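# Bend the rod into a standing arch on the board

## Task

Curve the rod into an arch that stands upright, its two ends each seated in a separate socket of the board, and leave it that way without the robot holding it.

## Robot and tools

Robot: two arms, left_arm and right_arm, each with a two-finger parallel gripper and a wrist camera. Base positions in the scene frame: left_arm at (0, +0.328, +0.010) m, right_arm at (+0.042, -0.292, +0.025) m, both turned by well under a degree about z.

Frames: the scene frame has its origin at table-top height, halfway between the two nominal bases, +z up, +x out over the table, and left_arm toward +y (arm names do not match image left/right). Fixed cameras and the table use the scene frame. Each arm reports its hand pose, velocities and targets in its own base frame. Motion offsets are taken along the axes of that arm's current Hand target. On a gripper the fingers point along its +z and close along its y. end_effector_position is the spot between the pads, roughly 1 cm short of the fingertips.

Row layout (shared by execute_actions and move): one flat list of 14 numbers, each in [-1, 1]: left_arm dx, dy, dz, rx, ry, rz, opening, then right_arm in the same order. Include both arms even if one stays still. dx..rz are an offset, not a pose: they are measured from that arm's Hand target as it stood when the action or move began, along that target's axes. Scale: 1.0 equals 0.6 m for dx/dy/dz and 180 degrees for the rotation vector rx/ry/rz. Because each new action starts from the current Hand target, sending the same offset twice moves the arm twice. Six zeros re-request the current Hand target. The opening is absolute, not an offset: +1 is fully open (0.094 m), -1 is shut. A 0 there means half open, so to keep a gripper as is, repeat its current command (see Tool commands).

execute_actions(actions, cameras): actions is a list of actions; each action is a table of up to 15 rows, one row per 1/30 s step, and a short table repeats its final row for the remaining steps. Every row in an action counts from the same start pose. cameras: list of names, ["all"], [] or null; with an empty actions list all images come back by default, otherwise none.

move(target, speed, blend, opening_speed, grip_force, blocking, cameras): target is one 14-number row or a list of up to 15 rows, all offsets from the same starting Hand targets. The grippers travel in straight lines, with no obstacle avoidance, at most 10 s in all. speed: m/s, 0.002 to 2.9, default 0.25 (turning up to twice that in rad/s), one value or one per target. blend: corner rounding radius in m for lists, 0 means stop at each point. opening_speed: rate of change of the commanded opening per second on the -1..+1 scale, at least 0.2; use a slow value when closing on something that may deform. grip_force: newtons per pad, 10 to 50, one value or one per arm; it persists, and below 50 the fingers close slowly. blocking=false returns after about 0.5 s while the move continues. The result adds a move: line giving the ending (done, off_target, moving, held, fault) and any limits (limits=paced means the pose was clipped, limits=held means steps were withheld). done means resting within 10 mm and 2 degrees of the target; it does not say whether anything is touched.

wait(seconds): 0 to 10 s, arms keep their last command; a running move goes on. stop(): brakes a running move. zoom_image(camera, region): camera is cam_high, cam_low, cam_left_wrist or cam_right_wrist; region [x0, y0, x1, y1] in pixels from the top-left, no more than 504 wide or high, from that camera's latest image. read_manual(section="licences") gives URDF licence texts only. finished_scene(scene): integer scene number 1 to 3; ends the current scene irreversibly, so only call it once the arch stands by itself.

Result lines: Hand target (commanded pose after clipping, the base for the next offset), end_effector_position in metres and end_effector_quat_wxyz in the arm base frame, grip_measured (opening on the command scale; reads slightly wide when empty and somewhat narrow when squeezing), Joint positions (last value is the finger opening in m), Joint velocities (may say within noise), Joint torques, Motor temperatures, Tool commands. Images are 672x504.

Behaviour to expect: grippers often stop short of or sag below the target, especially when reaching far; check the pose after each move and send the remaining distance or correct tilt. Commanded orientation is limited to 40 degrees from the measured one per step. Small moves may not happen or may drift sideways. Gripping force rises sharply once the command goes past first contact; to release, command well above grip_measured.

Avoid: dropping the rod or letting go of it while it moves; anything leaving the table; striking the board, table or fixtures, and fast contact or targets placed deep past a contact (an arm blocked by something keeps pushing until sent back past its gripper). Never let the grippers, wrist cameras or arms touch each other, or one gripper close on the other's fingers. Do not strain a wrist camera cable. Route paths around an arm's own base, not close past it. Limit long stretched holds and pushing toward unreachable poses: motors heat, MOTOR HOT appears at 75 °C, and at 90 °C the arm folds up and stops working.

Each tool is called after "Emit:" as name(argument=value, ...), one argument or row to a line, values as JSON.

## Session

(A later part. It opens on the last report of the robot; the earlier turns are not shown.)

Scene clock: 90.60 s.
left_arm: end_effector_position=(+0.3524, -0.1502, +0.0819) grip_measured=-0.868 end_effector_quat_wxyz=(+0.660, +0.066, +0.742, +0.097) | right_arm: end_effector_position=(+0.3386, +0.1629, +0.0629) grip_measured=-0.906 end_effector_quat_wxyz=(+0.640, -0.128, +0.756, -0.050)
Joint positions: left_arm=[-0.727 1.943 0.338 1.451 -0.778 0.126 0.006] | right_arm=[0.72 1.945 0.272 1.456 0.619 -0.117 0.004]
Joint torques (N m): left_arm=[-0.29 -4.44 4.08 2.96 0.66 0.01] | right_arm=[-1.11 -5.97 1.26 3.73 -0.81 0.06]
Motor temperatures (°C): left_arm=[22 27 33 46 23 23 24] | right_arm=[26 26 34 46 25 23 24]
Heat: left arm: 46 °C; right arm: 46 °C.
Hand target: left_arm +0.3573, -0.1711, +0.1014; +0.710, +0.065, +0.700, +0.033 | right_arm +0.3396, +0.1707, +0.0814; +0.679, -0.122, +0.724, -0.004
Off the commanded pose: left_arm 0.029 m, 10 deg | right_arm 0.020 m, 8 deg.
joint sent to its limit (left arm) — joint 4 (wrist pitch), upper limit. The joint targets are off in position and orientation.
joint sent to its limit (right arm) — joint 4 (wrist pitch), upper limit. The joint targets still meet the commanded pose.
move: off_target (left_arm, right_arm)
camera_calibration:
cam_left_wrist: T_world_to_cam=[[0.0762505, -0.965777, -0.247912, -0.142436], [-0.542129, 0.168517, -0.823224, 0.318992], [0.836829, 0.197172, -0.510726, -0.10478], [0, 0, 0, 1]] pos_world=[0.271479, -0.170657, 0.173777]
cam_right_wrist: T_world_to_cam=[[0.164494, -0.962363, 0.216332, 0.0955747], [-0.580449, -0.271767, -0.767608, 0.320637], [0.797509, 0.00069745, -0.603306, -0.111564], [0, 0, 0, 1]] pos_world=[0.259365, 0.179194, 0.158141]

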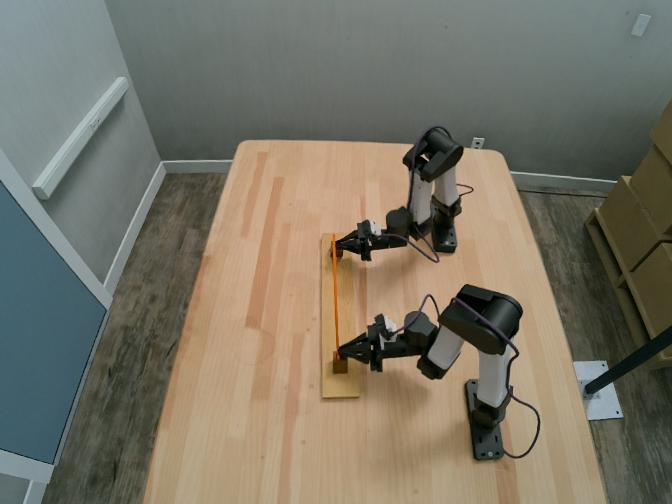

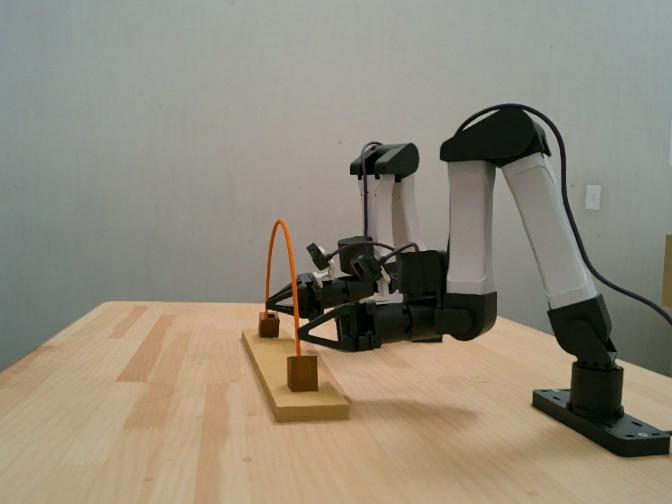

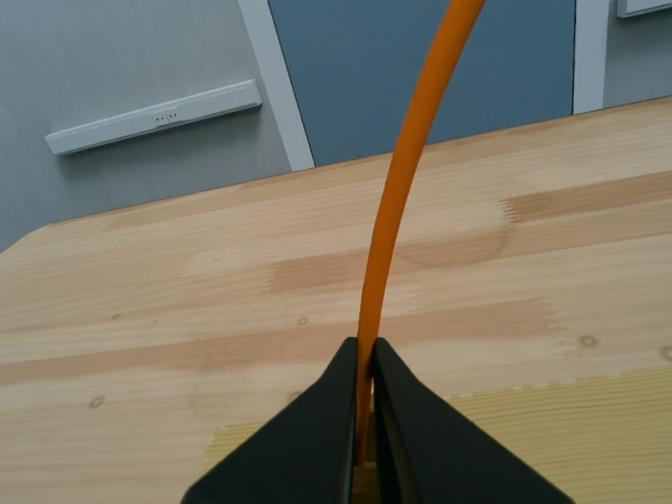

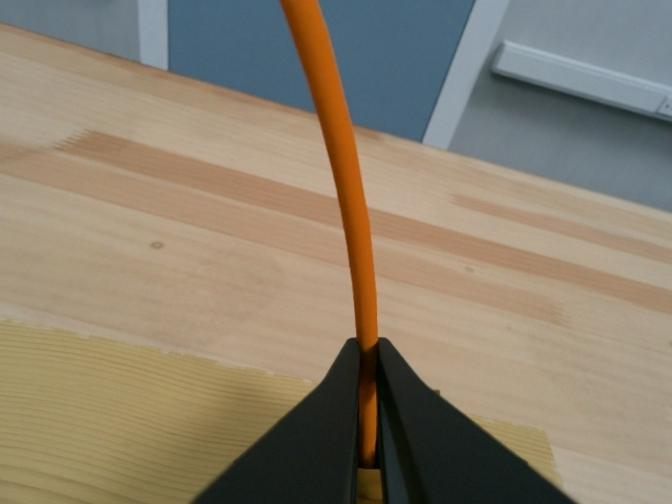

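Emit:
move(
  target=[0.0022, 0.0048, -0.0002, 0, 0, 0.006, -1.0, 0.0050, -0.0226, -0.0037, 0, 0, -0.006, -1.0],
  speed=0.04,
  cameras=["cam_high", "cam_low"],
)

Emit:
zoom_image(
  camera="cam_high",
  region=[300, 225, 380, 400],
)

Emit:
zoom_image(
  camera="cam_low",
  region=[230, 200, 350, 425],
)

Scene clock: 95.67 s.
left_arm: end_effector_position=(+0.3534, -0.1507, +0.0816) grip_measured=-0.868 end_effector_quat_wxyz=(+0.659, +0.075, +0.742, +0.098) | right_arm: end_effector_position=(+0.3386, +0.1599, +0.0632) grip_measured=-0.906 end_effector_quat_wxyz=(+0.637, -0.146, +0.756, -0.031)
Joint positions: left_arm=[-0.721 1.943 0.338 1.451 -0.763 0.141 0.006] | right_arm=[0.676 1.921 0.246 1.457 0.524 -0.129 0.004]
Joint torques (N m): left_arm=[-0.1 -4.59 3.56 2.97 0.59 0.02] | right_arm=[-1.74 -5.55 0.73 3.78 -0.33 -0.01]
Heat: left arm: 48 °C; right arm: 47 °C.
Hand target: left_arm +0.3573, -0.1680, +0.1005; +0.710, +0.072, +0.699, +0.040 | right_arm +0.3396, +0.1566, +0.0810; +0.679, -0.129, +0.723, -0.011
Off the commanded pose: left_arm 0.026 m, 10 deg | right_arm 0.018 m, 7 deg.
joint sent to its limit (left arm) — joint 4 (wrist pitch), upper limit. The joint targets are off in position and orientation.
joint sent to its limit (right arm) — joint 4 (wrist pitch), upper limit. The joint targets are off in position and orientation.
move: off_target (left_arm, right_arm)
Images, in order (width x height): cam_high 672x504, cam_low 672x504.

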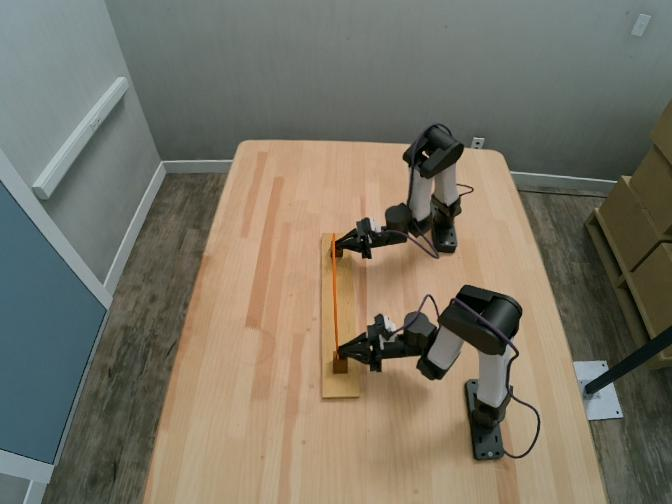

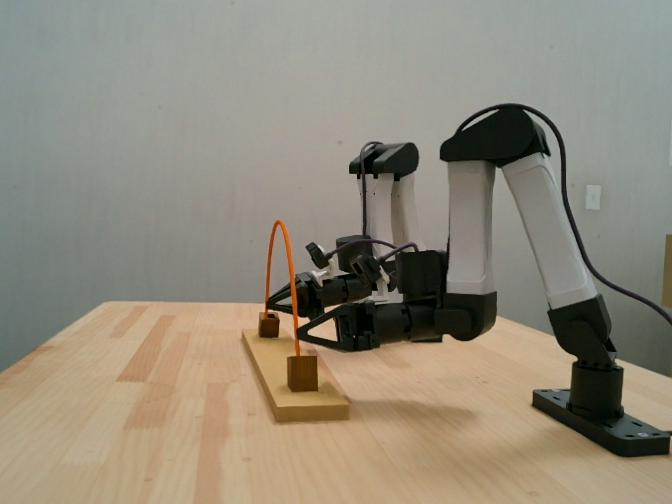

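Scaled by 2.880 from the camera's 672x504 image, which has a finer 960x720 frame.

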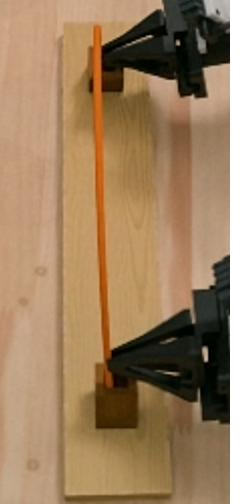

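Scaled by 2.240 from the camera's 672x504 image, which has a finer 960x720 frame.

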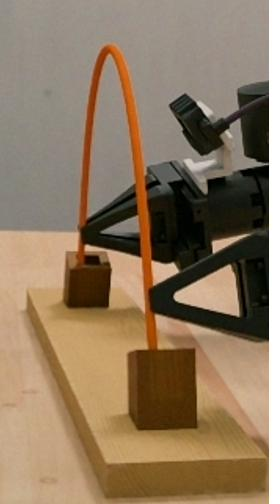

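Emit:
move(
  target=[0.0001, 0.0003, 0.0067, 0, 0, 0, -1.0, -0.0015, 0.0073, 0.0083, 0, 0, 0, -1.0],
  speed=0.04,
  cameras=["cam_high", "cam_low"],
)

Emit:
zoom_image(
  camera="cam_high",
  region=[305, 315, 385, 395],
)

Emit:
zoom_image(
  camera="cam_low",
  region=[230, 200, 350, 425],
)

Scene clock: 100.47 s.
left_arm: end_effector_position=(+0.3549, -0.1504, +0.0816) grip_measured=-0.868 end_effector_quat_wxyz=(+0.659, +0.078, +0.742, +0.096) | right_arm: end_effector_position=(+0.3387, +0.1600, +0.0637) grip_measured=-0.906 end_effector_quat_wxyz=(+0.638, -0.146, +0.756, -0.031)
Joint positions: left_arm=[-0.712 1.943 0.338 1.452 -0.746 0.144 0.006] | right_arm=[0.676 1.919 0.246 1.457 0.524 -0.131 0.004]
Joint torques (N m): left_arm=[0.06 -3.97 4.48 2.97 0.55 0.02] | right_arm=[-1.24 -3.62 2.7 3.77 -0.28 -0.02]
Heat: left arm: 49 °C; right arm: 48 °C.
Hand target: left_arm +0.3614, -0.1680, +0.1005; +0.710, +0.072, +0.699, +0.040 | right_arm +0.3438, +0.1618, +0.0806; +0.679, -0.129, +0.723, -0.011
Off the commanded pose: left_arm 0.027 m, 10 deg | right_arm 0.018 m, 7 deg.
joint sent to its limit (left arm) — joint 4 (wrist pitch), upper limit. The joint targets are off in position and orientation.
joint sent to its limit (right arm) — joint 4 (wrist pitch), upper limit. The joint targets are off in position, not in orientation.
move: off_target (left_arm, right_arm)
Images, in order (width x height): cam_high 672x504, cam_low 672x504.

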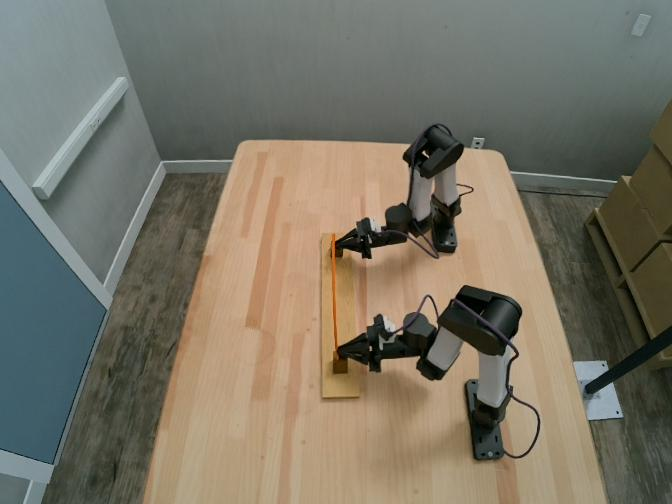

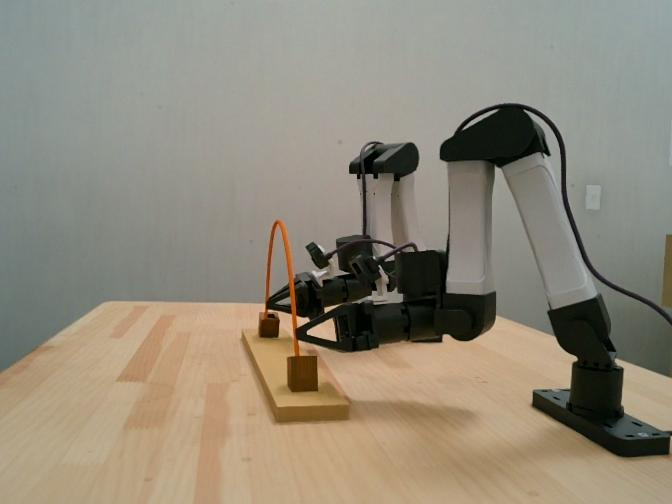

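Scaled by 6.300 from the camera's 672x504 image, which has a finer 960x720 frame.

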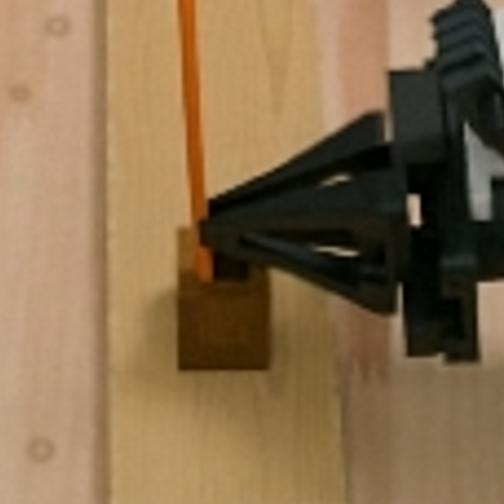

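Scaled by 2.240 from the camera's 672x504 image, which has a finer 960x720 frame.

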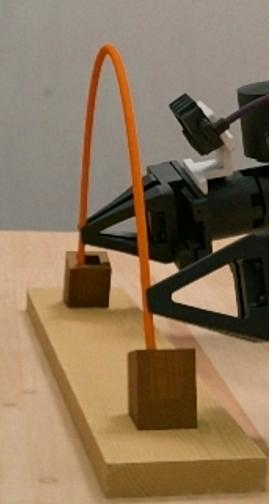

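Emit:
move(
  target=[0, 0, 0, 0, 0, 0, -1.0, -0.0007, 0.0004, 0.0083, 0, 0, 0, -1.0],
  speed=0.04,
  cameras=["cam_high", "cam_low", "cam_right_wrist"],
)

Emit:
zoom_image(
  camera="cam_low",
  region=[250, 290, 290, 340],
)

Emit:
zoom_image(
  camera="cam_low",
  region=[230, 200, 350, 425],
)

Scene clock: 102.97 s.
left_arm: end_effector_position=(+0.3550, -0.1507, +0.0816) grip_measured=-0.868 end_effector_quat_wxyz=(+0.659, +0.078, +0.742, +0.095) | right_arm: end_effector_position=(+0.3411, +0.1602, +0.0635) grip_measured=-0.906 end_effector_quat_wxyz=(+0.638, -0.147, +0.755, -0.035)
Joint positions: left_arm=[-0.712 1.943 0.338 1.452 -0.744 0.144 0.006] | right_arm=[0.673 1.927 0.256 1.457 0.526 -0.139 0.004]
Joint torques (N m): left_arm=[0.06 -3.96 4.49 2.97 0.54 0.02] | right_arm=[-1.7 -3.18 3.3 3.77 -0.39 0.02]
Heat: left arm: 50 °C; right arm: 48 °C.
Hand target: left_arm +0.3614, -0.1680, +0.1005; +0.710, +0.072, +0.699, +0.040 | right_arm +0.3487, +0.1629, +0.0806; +0.679, -0.129, +0.723, -0.011
Off the commanded pose: left_arm 0.026 m, 10 deg | right_arm 0.019 m, 7 deg.
joint sent to its limit (left arm) — joint 4 (wrist pitch), upper limit. The joint targets are off in position and orientation.
joint sent to its limit (right arm) — joint 4 (wrist pitch), upper limit. The joint targets are off in position, not in orientation.
move: off_target (left_arm, right_arm)
camera_calibration:
cam_right_wrist: T_world_to_cam=[[0.211934, -0.95257, 0.218391, 0.074569], [-0.572947, -0.302143, -0.761867, 0.323669], [0.791717, 0.0363391, -0.609807, -0.116527], [0, 0, 0, 1]] pos_world=[0.261898, 0.173061, 0.159249]
Images, in order (width x height): cam_high 672x504, cam_low 672x504, cam_right_wrist 672x504.

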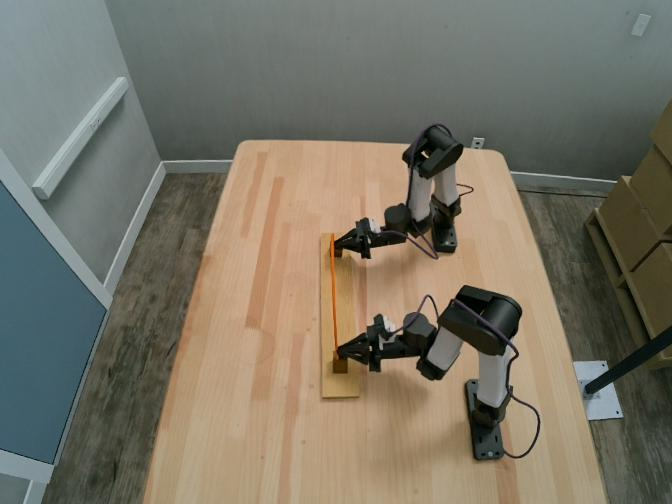

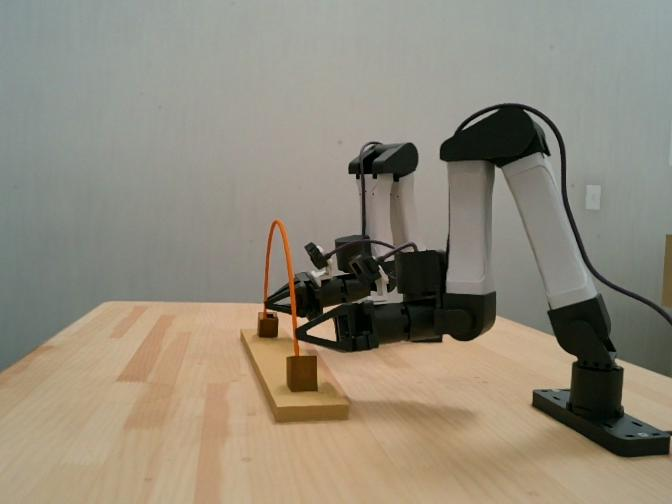

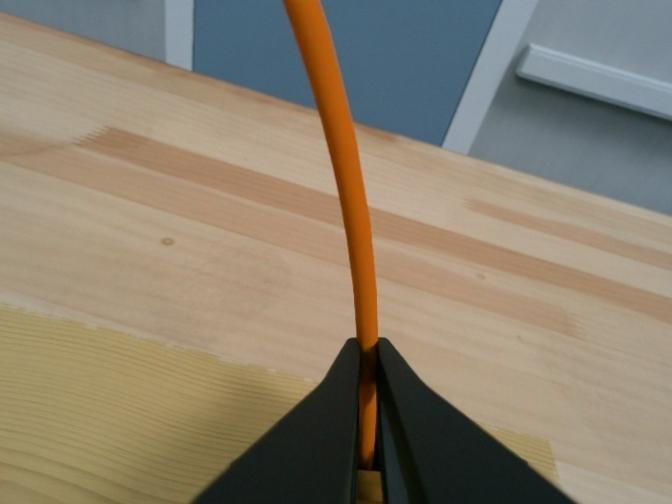

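Scaled by 10.080 from the camera's 672x504 image, which has a finer 960x720 frame.

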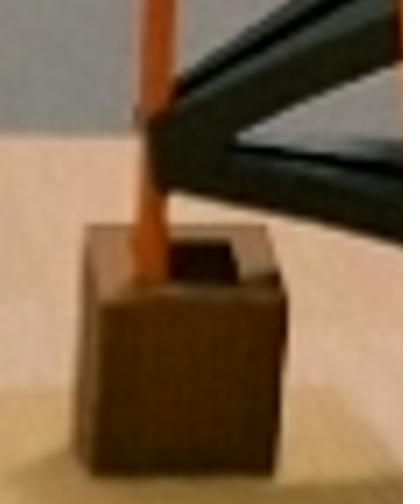

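Scaled by 2.240 from the camera's 672x504 image, which has a finer 960x720 frame.

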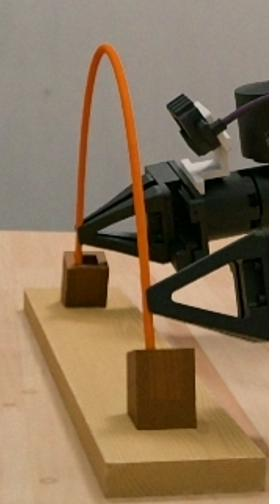

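Emit:
move(
  target=[
    [-0.0001, -0.0001, -0.0017, 0, 0, 0, -1.0, -0.0005, 0.0068, -0.0040, 0, 0, 0, -1.0],
    [-0.0001, -0.0001, -0.0017, 0, 0, 0, -0.5, -0.0005, 0.0068, -0.0040, 0, 0, 0, -0.5],
  ],
  speed=0.04,
  opening_speed=0.3,
  cameras=["cam_high", "cam_low", "cam_left_wrist", "cam_right_wrist"],
)

Emit:
zoom_image(
  camera="cam_low",
  region=[230, 200, 350, 425],
)

Emit:
zoom_image(
  camera="cam_high",
  region=[300, 225, 380, 400],
)

Scene clock: 108.10 s.
left_arm: end_effector_position=(+0.3547, -0.1573, +0.0771) grip_measured=-0.503 end_effector_quat_wxyz=(+0.656, +0.094, +0.744, +0.083) | right_arm: end_effector_position=(+0.3427, +0.1554, +0.0580) grip_measured=-0.502 end_effector_quat_wxyz=(+0.633, -0.144, +0.760, -0.044)
Joint positions: left_arm=[-0.712 1.954 0.338 1.452 -0.704 0.144 0.023] | right_arm=[0.664 1.945 0.259 1.457 0.535 -0.139 0.023]
Joint torques (N m): left_arm=[0.01 -4.94 4.26 2.98 0.13 0] | right_arm=[0.13 -4.96 2.84 3.77 -0.32 0.07]
Motor temperatures (°C): left_arm=[22 28 32 52 23 23 24] | right_arm=[26 26 33 49 25 23 24]
Heat: left arm: 52 °C; right arm: 49 °C.
Hand target: left_arm +0.3603, -0.1680, +0.1005; +0.710, +0.072, +0.699, +0.040 | right_arm +0.3456, +0.1666, +0.0803; +0.679, -0.129, +0.723, -0.011
Off the commanded pose: left_arm 0.026 m, 10 deg | right_arm 0.025 m, 8 deg.
joint sent to its limit (left arm) — joint 4 (wrist pitch), upper limit. The joint targets are off in position and orientation.
joint sent to its limit (right arm) — joint 4 (wrist pitch), upper limit. The joint targets are off in position, not in orientation.
move: off_target (left_arm, right_arm); target 2's new opening was sent with left_arm's hand 0.026 m and 10 deg from that target
camera_calibration:
cam_left_wrist: T_world_to_cam=[[0.0149935, -0.964504, -0.263643, -0.127556], [-0.543169, 0.213519, -0.81202, 0.324026], [0.839489, 0.155378, -0.520687, -0.114492], [0, 0, 0, 1]] pos_world=[0.274028, -0.174425, 0.169872]
cam_right_wrist: T_world_to_cam=[[0.196986, -0.953826, 0.226741, 0.075782], [-0.586615, -0.299975, -0.752262, 0.322861], [0.785544, 0.0151751, -0.61862, -0.114982], [0, 0, 0, 1]] pos_world=[0.26479, 0.170878, 0.154563]

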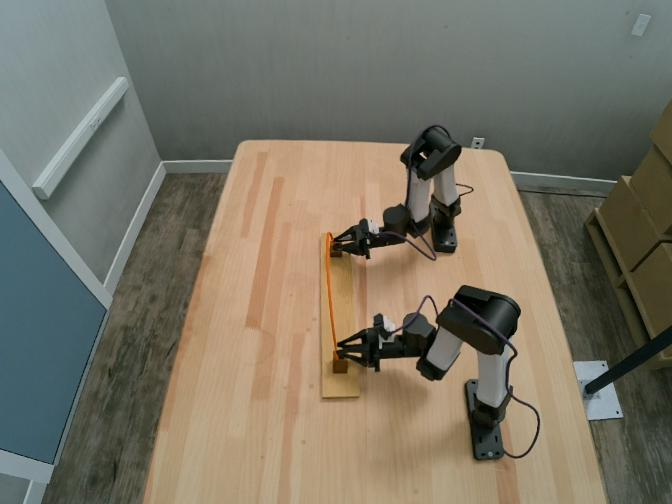

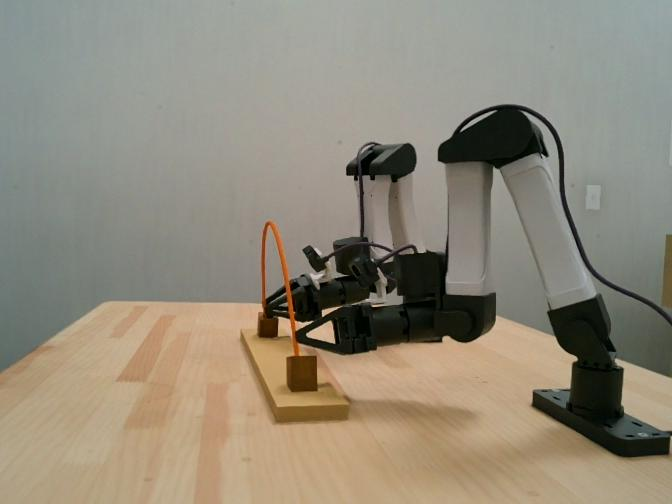

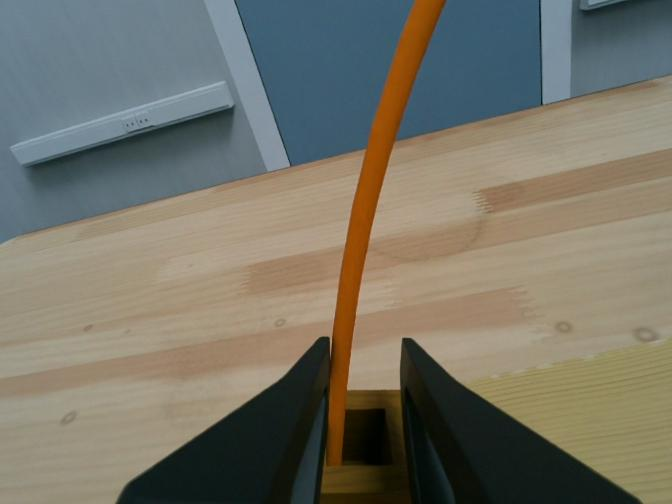

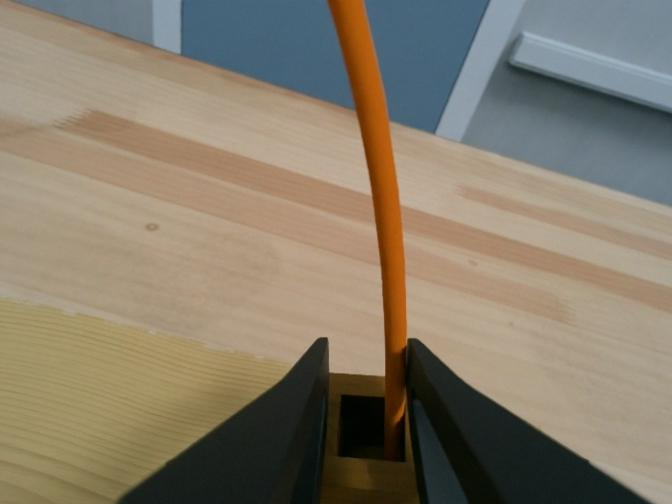

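Scaled by 2.240 from the camera's 672x504 image, which has a finer 960x720 frame.

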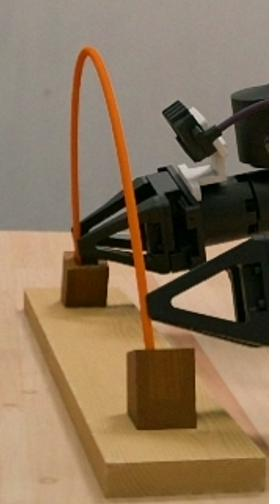

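Scaled by 2.880 from the camera's 672x504 image, which has a finer 960x720 frame.

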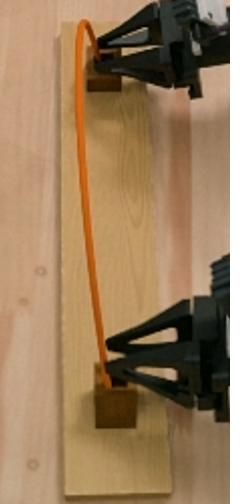

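Emit:
move(
  target=[0, 0, 0, 0, 0, 0, 0.2, 0, 0, 0, 0, 0, 0, 0.2],
  speed=0.04,
  opening_speed=0.6,
  cameras=["cam_high", "cam_low", "cam_left_wrist", "cam_right_wrist"],
)

Emit:
zoom_image(
  camera="cam_low",
  region=[230, 200, 350, 425],
)

Emit:
zoom_image(
  camera="cam_high",
  region=[300, 225, 380, 400],
)

Scene clock: 115.70 s.
left_arm: end_effector_position=(+0.3546, -0.1605, +0.0768) grip_measured=+0.197 end_effector_quat_wxyz=(+0.657, +0.100, +0.744, +0.076) | right_arm: end_effector_position=(+0.3426, +0.1562, +0.0579) grip_measured=+0.198 end_effector_quat_wxyz=(+0.633, -0.145, +0.760, -0.043)
Joint positions: left_arm=[-0.712 1.954 0.338 1.452 -0.686 0.144 0.056] | right_arm=[0.664 1.945 0.259 1.457 0.53 -0.139 0.056]
Joint torques (N m): left_arm=[0.05 -4.92 4.27 2.99 0.02 0] | right_arm=[0.13 -4.96 2.84 3.77 -0.3 0.07]
Heat: left arm: 53 °C; right arm: 51 °C.
Hand target: left_arm +0.3603, -0.1680, +0.1005; +0.710, +0.072, +0.699, +0.040 | right_arm +0.3456, +0.1666, +0.0803; +0.679, -0.129, +0.723, -0.011
Off the commanded pose: left_arm 0.026 m, 10 deg | right_arm 0.025 m, 8 deg.
joint sent to its limit (left arm) — joint 4 (wrist pitch), upper limit. The joint targets are off in position and orientation.
joint sent to its limit (right arm) — joint 4 (wrist pitch), upper limit. The joint targets are off in position, not in orientation.
move: off_target (left_arm, right_arm)
camera_calibration:
cam_left_wrist: T_world_to_cam=[[-0.00304099, -0.965221, -0.261419, -0.124507], [-0.540787, 0.221483, -0.811477, 0.324798], [0.841154, 0.138905, -0.522652, -0.117186], [0, 0, 0, 1]] pos_world=[0.273839, -0.175837, 0.16977]
cam_right_wrist: T_world_to_cam=[[0.201407, -0.953133, 0.225772, 0.0749674], [-0.585757, -0.30194, -0.752144, 0.322909], [0.785063, 0.0192393, -0.619117, -0.115463], [0, 0, 0, 1]] pos_world=[0.264693, 0.171174, 0.154463]

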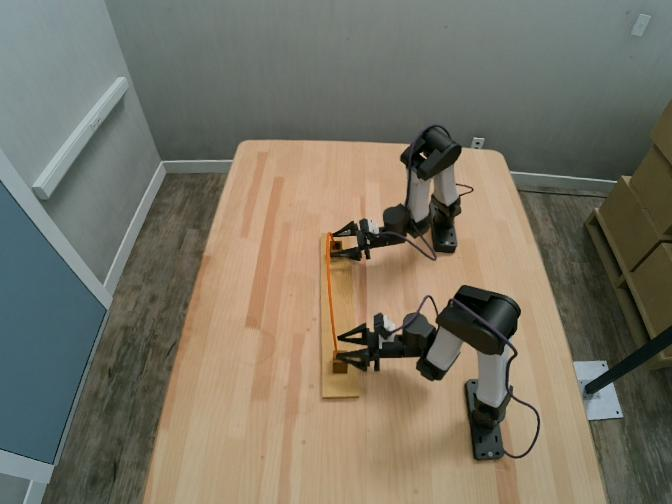

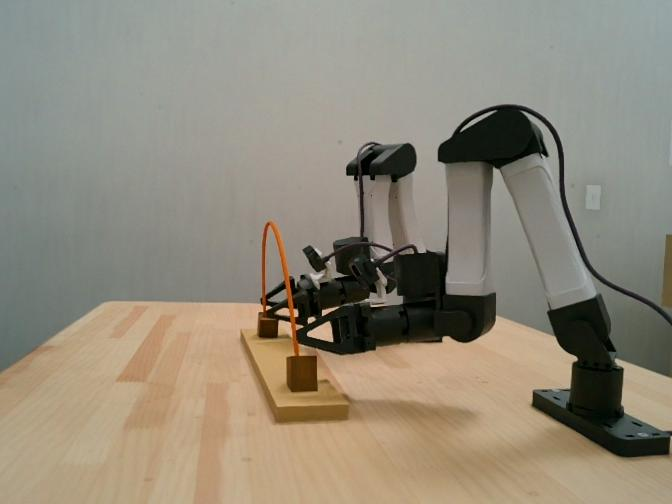

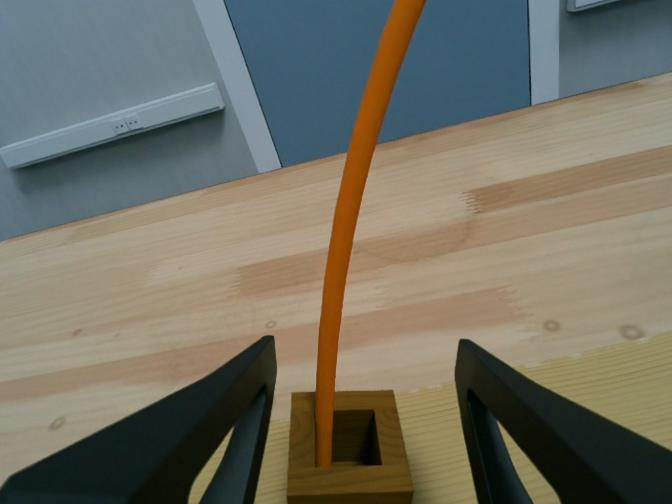

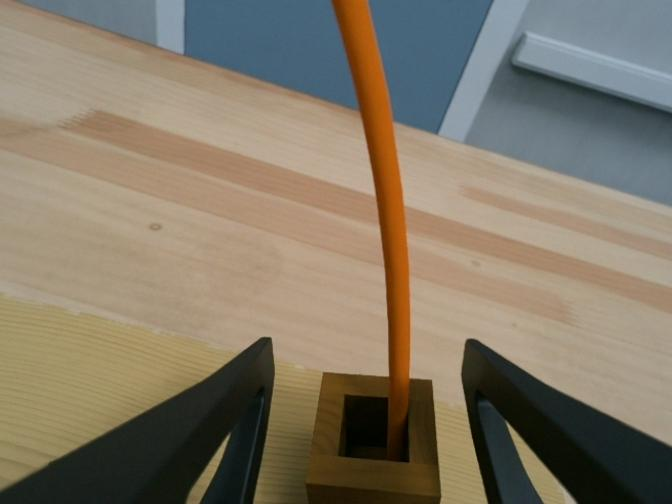

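Scaled by 2.240 from the camera's 672x504 image, which has a finer 960x720 frame.

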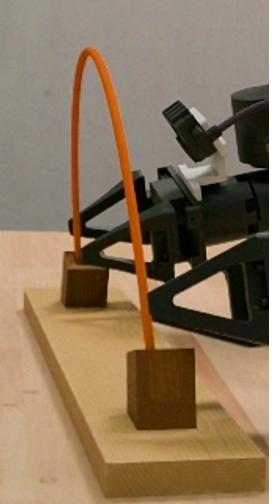

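Scaled by 2.880 from the camera's 672x504 image, which has a finer 960x720 frame.

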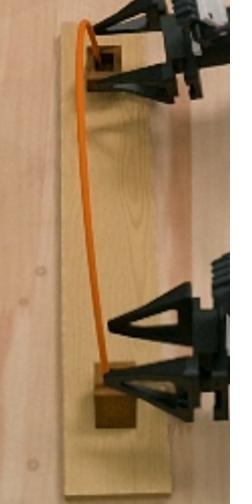

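Emit:
move(
  target=[
    [-0.0348, 0.001, -0.0995, 0, 0, 0, 0.2, -0.0282, 0.0108, -0.1012, 0, 0, 0, 0.2],
    [-0.233, 0.031, -0.1303, 0, 0, 0, 0.2, -0.2223, -0.0218, -0.1497, 0, 0, 0, 0.2],
  ],
  speed=[0.06, 0.15],
  blend=[0.01, 0],
  cameras=["cam_high", "cam_low", "cam_left_wrist", "cam_right_wrist"],
)

Emit:
zoom_image(
  camera="cam_low",
  region=[230, 200, 350, 425],
)

Emit:
zoom_image(
  camera="cam_high",
  region=[300, 225, 380, 400],
)

Scene clock: 125.23 s.
left_arm: end_effector_position=(+0.2801, -0.1666, +0.2244) grip_measured=+0.197 end_effector_quat_wxyz=(+0.702, +0.090, +0.705, +0.055) | right_arm: end_effector_position=(+0.2639, +0.1664, +0.2067) grip_measured=+0.198 end_effector_quat_wxyz=(+0.673, -0.146, +0.724, -0.020)
Joint positions: left_arm=[-0.979 1.072 0.344 0.713 -0.93 0.192 0.056] | right_arm=[0.975 0.901 0.305 0.463 0.802 -0.132 0.056]
Joint torques (N m): left_arm=[-0.55 -3.32 9.16 1.66 -0.2 -0.01] | right_arm=[-0.31 -2.33 9.96 1.95 -0.05 0.25]
Heat: left arm: 53 °C; right arm: 51 °C.
Hand target: left_arm +0.2805, -0.1681, +0.2407; +0.710, +0.072, +0.699, +0.040 | right_arm +0.2656, +0.1664, +0.2204; +0.679, -0.129, +0.723, -0.011
Off the commanded pose: left_arm 0.016 m, 3 deg | right_arm 0.014 m, 2 deg.
move: off_target (left_arm, right_arm)
camera_calibration:
cam_left_wrist: T_world_to_cam=[[-0.00116309, -0.97675, -0.214378, -0.105082], [-0.437153, 0.193306, -0.878368, 0.386876], [0.899386, 0.0926947, -0.427214, -0.0219023], [0, 0, 0, 1]] pos_world=[0.188701, -0.175394, 0.307935]
cam_right_wrist: T_world_to_cam=[[0.22086, -0.953254, 0.206224, 0.0658592], [-0.494253, -0.291678, -0.818925, 0.379748], [0.840794, 0.078941, -0.535568, -0.00362025], [0, 0, 0, 1]] pos_world=[0.17619, 0.17383, 0.295465]

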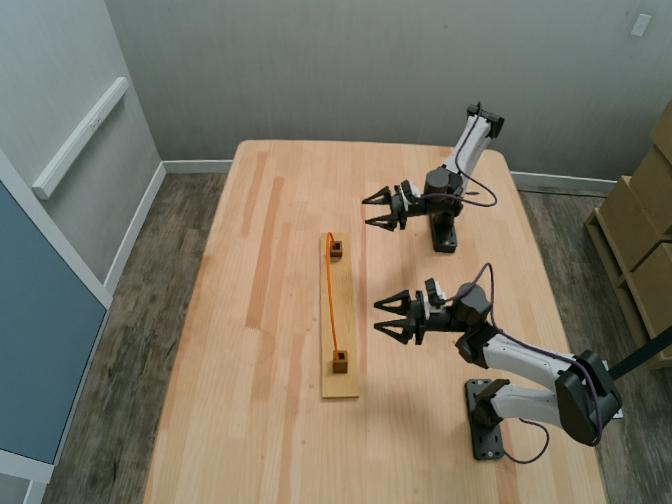

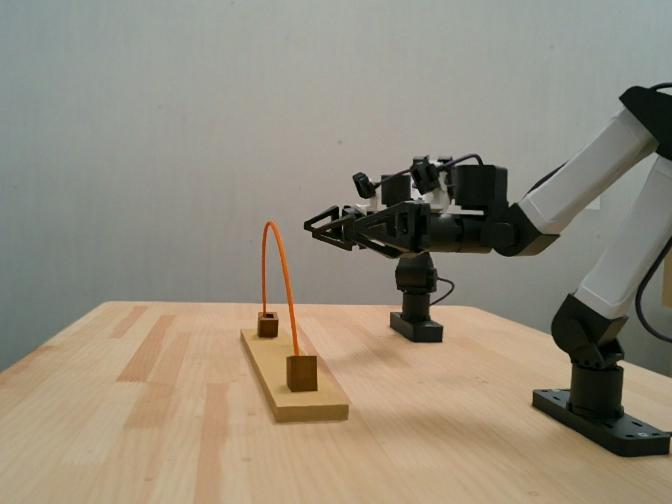

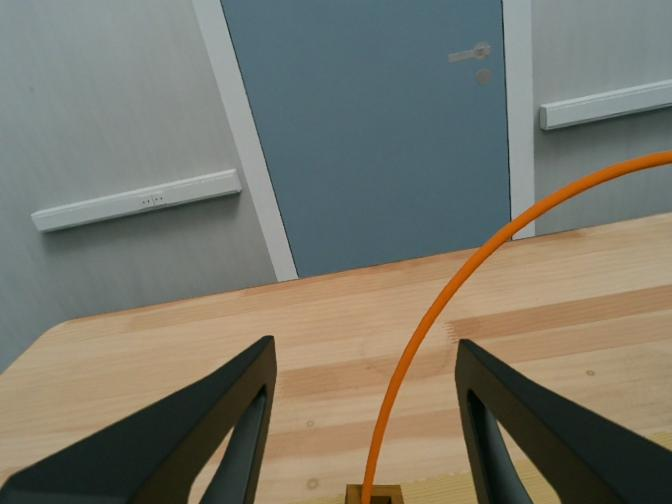

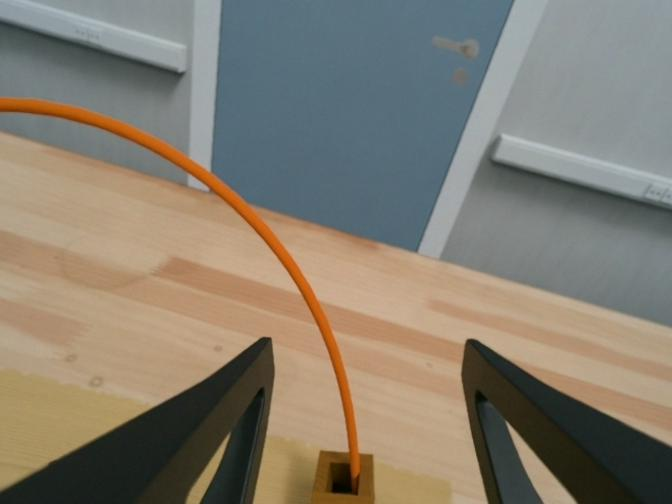

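Scaled by 2.240 from the camera's 672x504 image, which has a finer 960x720 frame.

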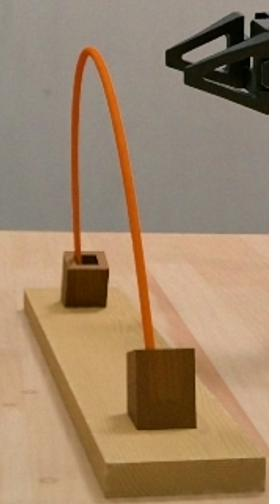

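Scaled by 2.880 from the camera's 672x504 image, which has a finer 960x720 frame.

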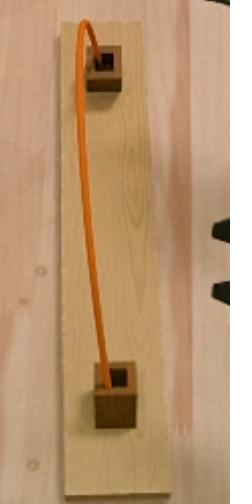

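Emit:
finished_scene(
  scene=3,
)

The scene is finished: the task was done.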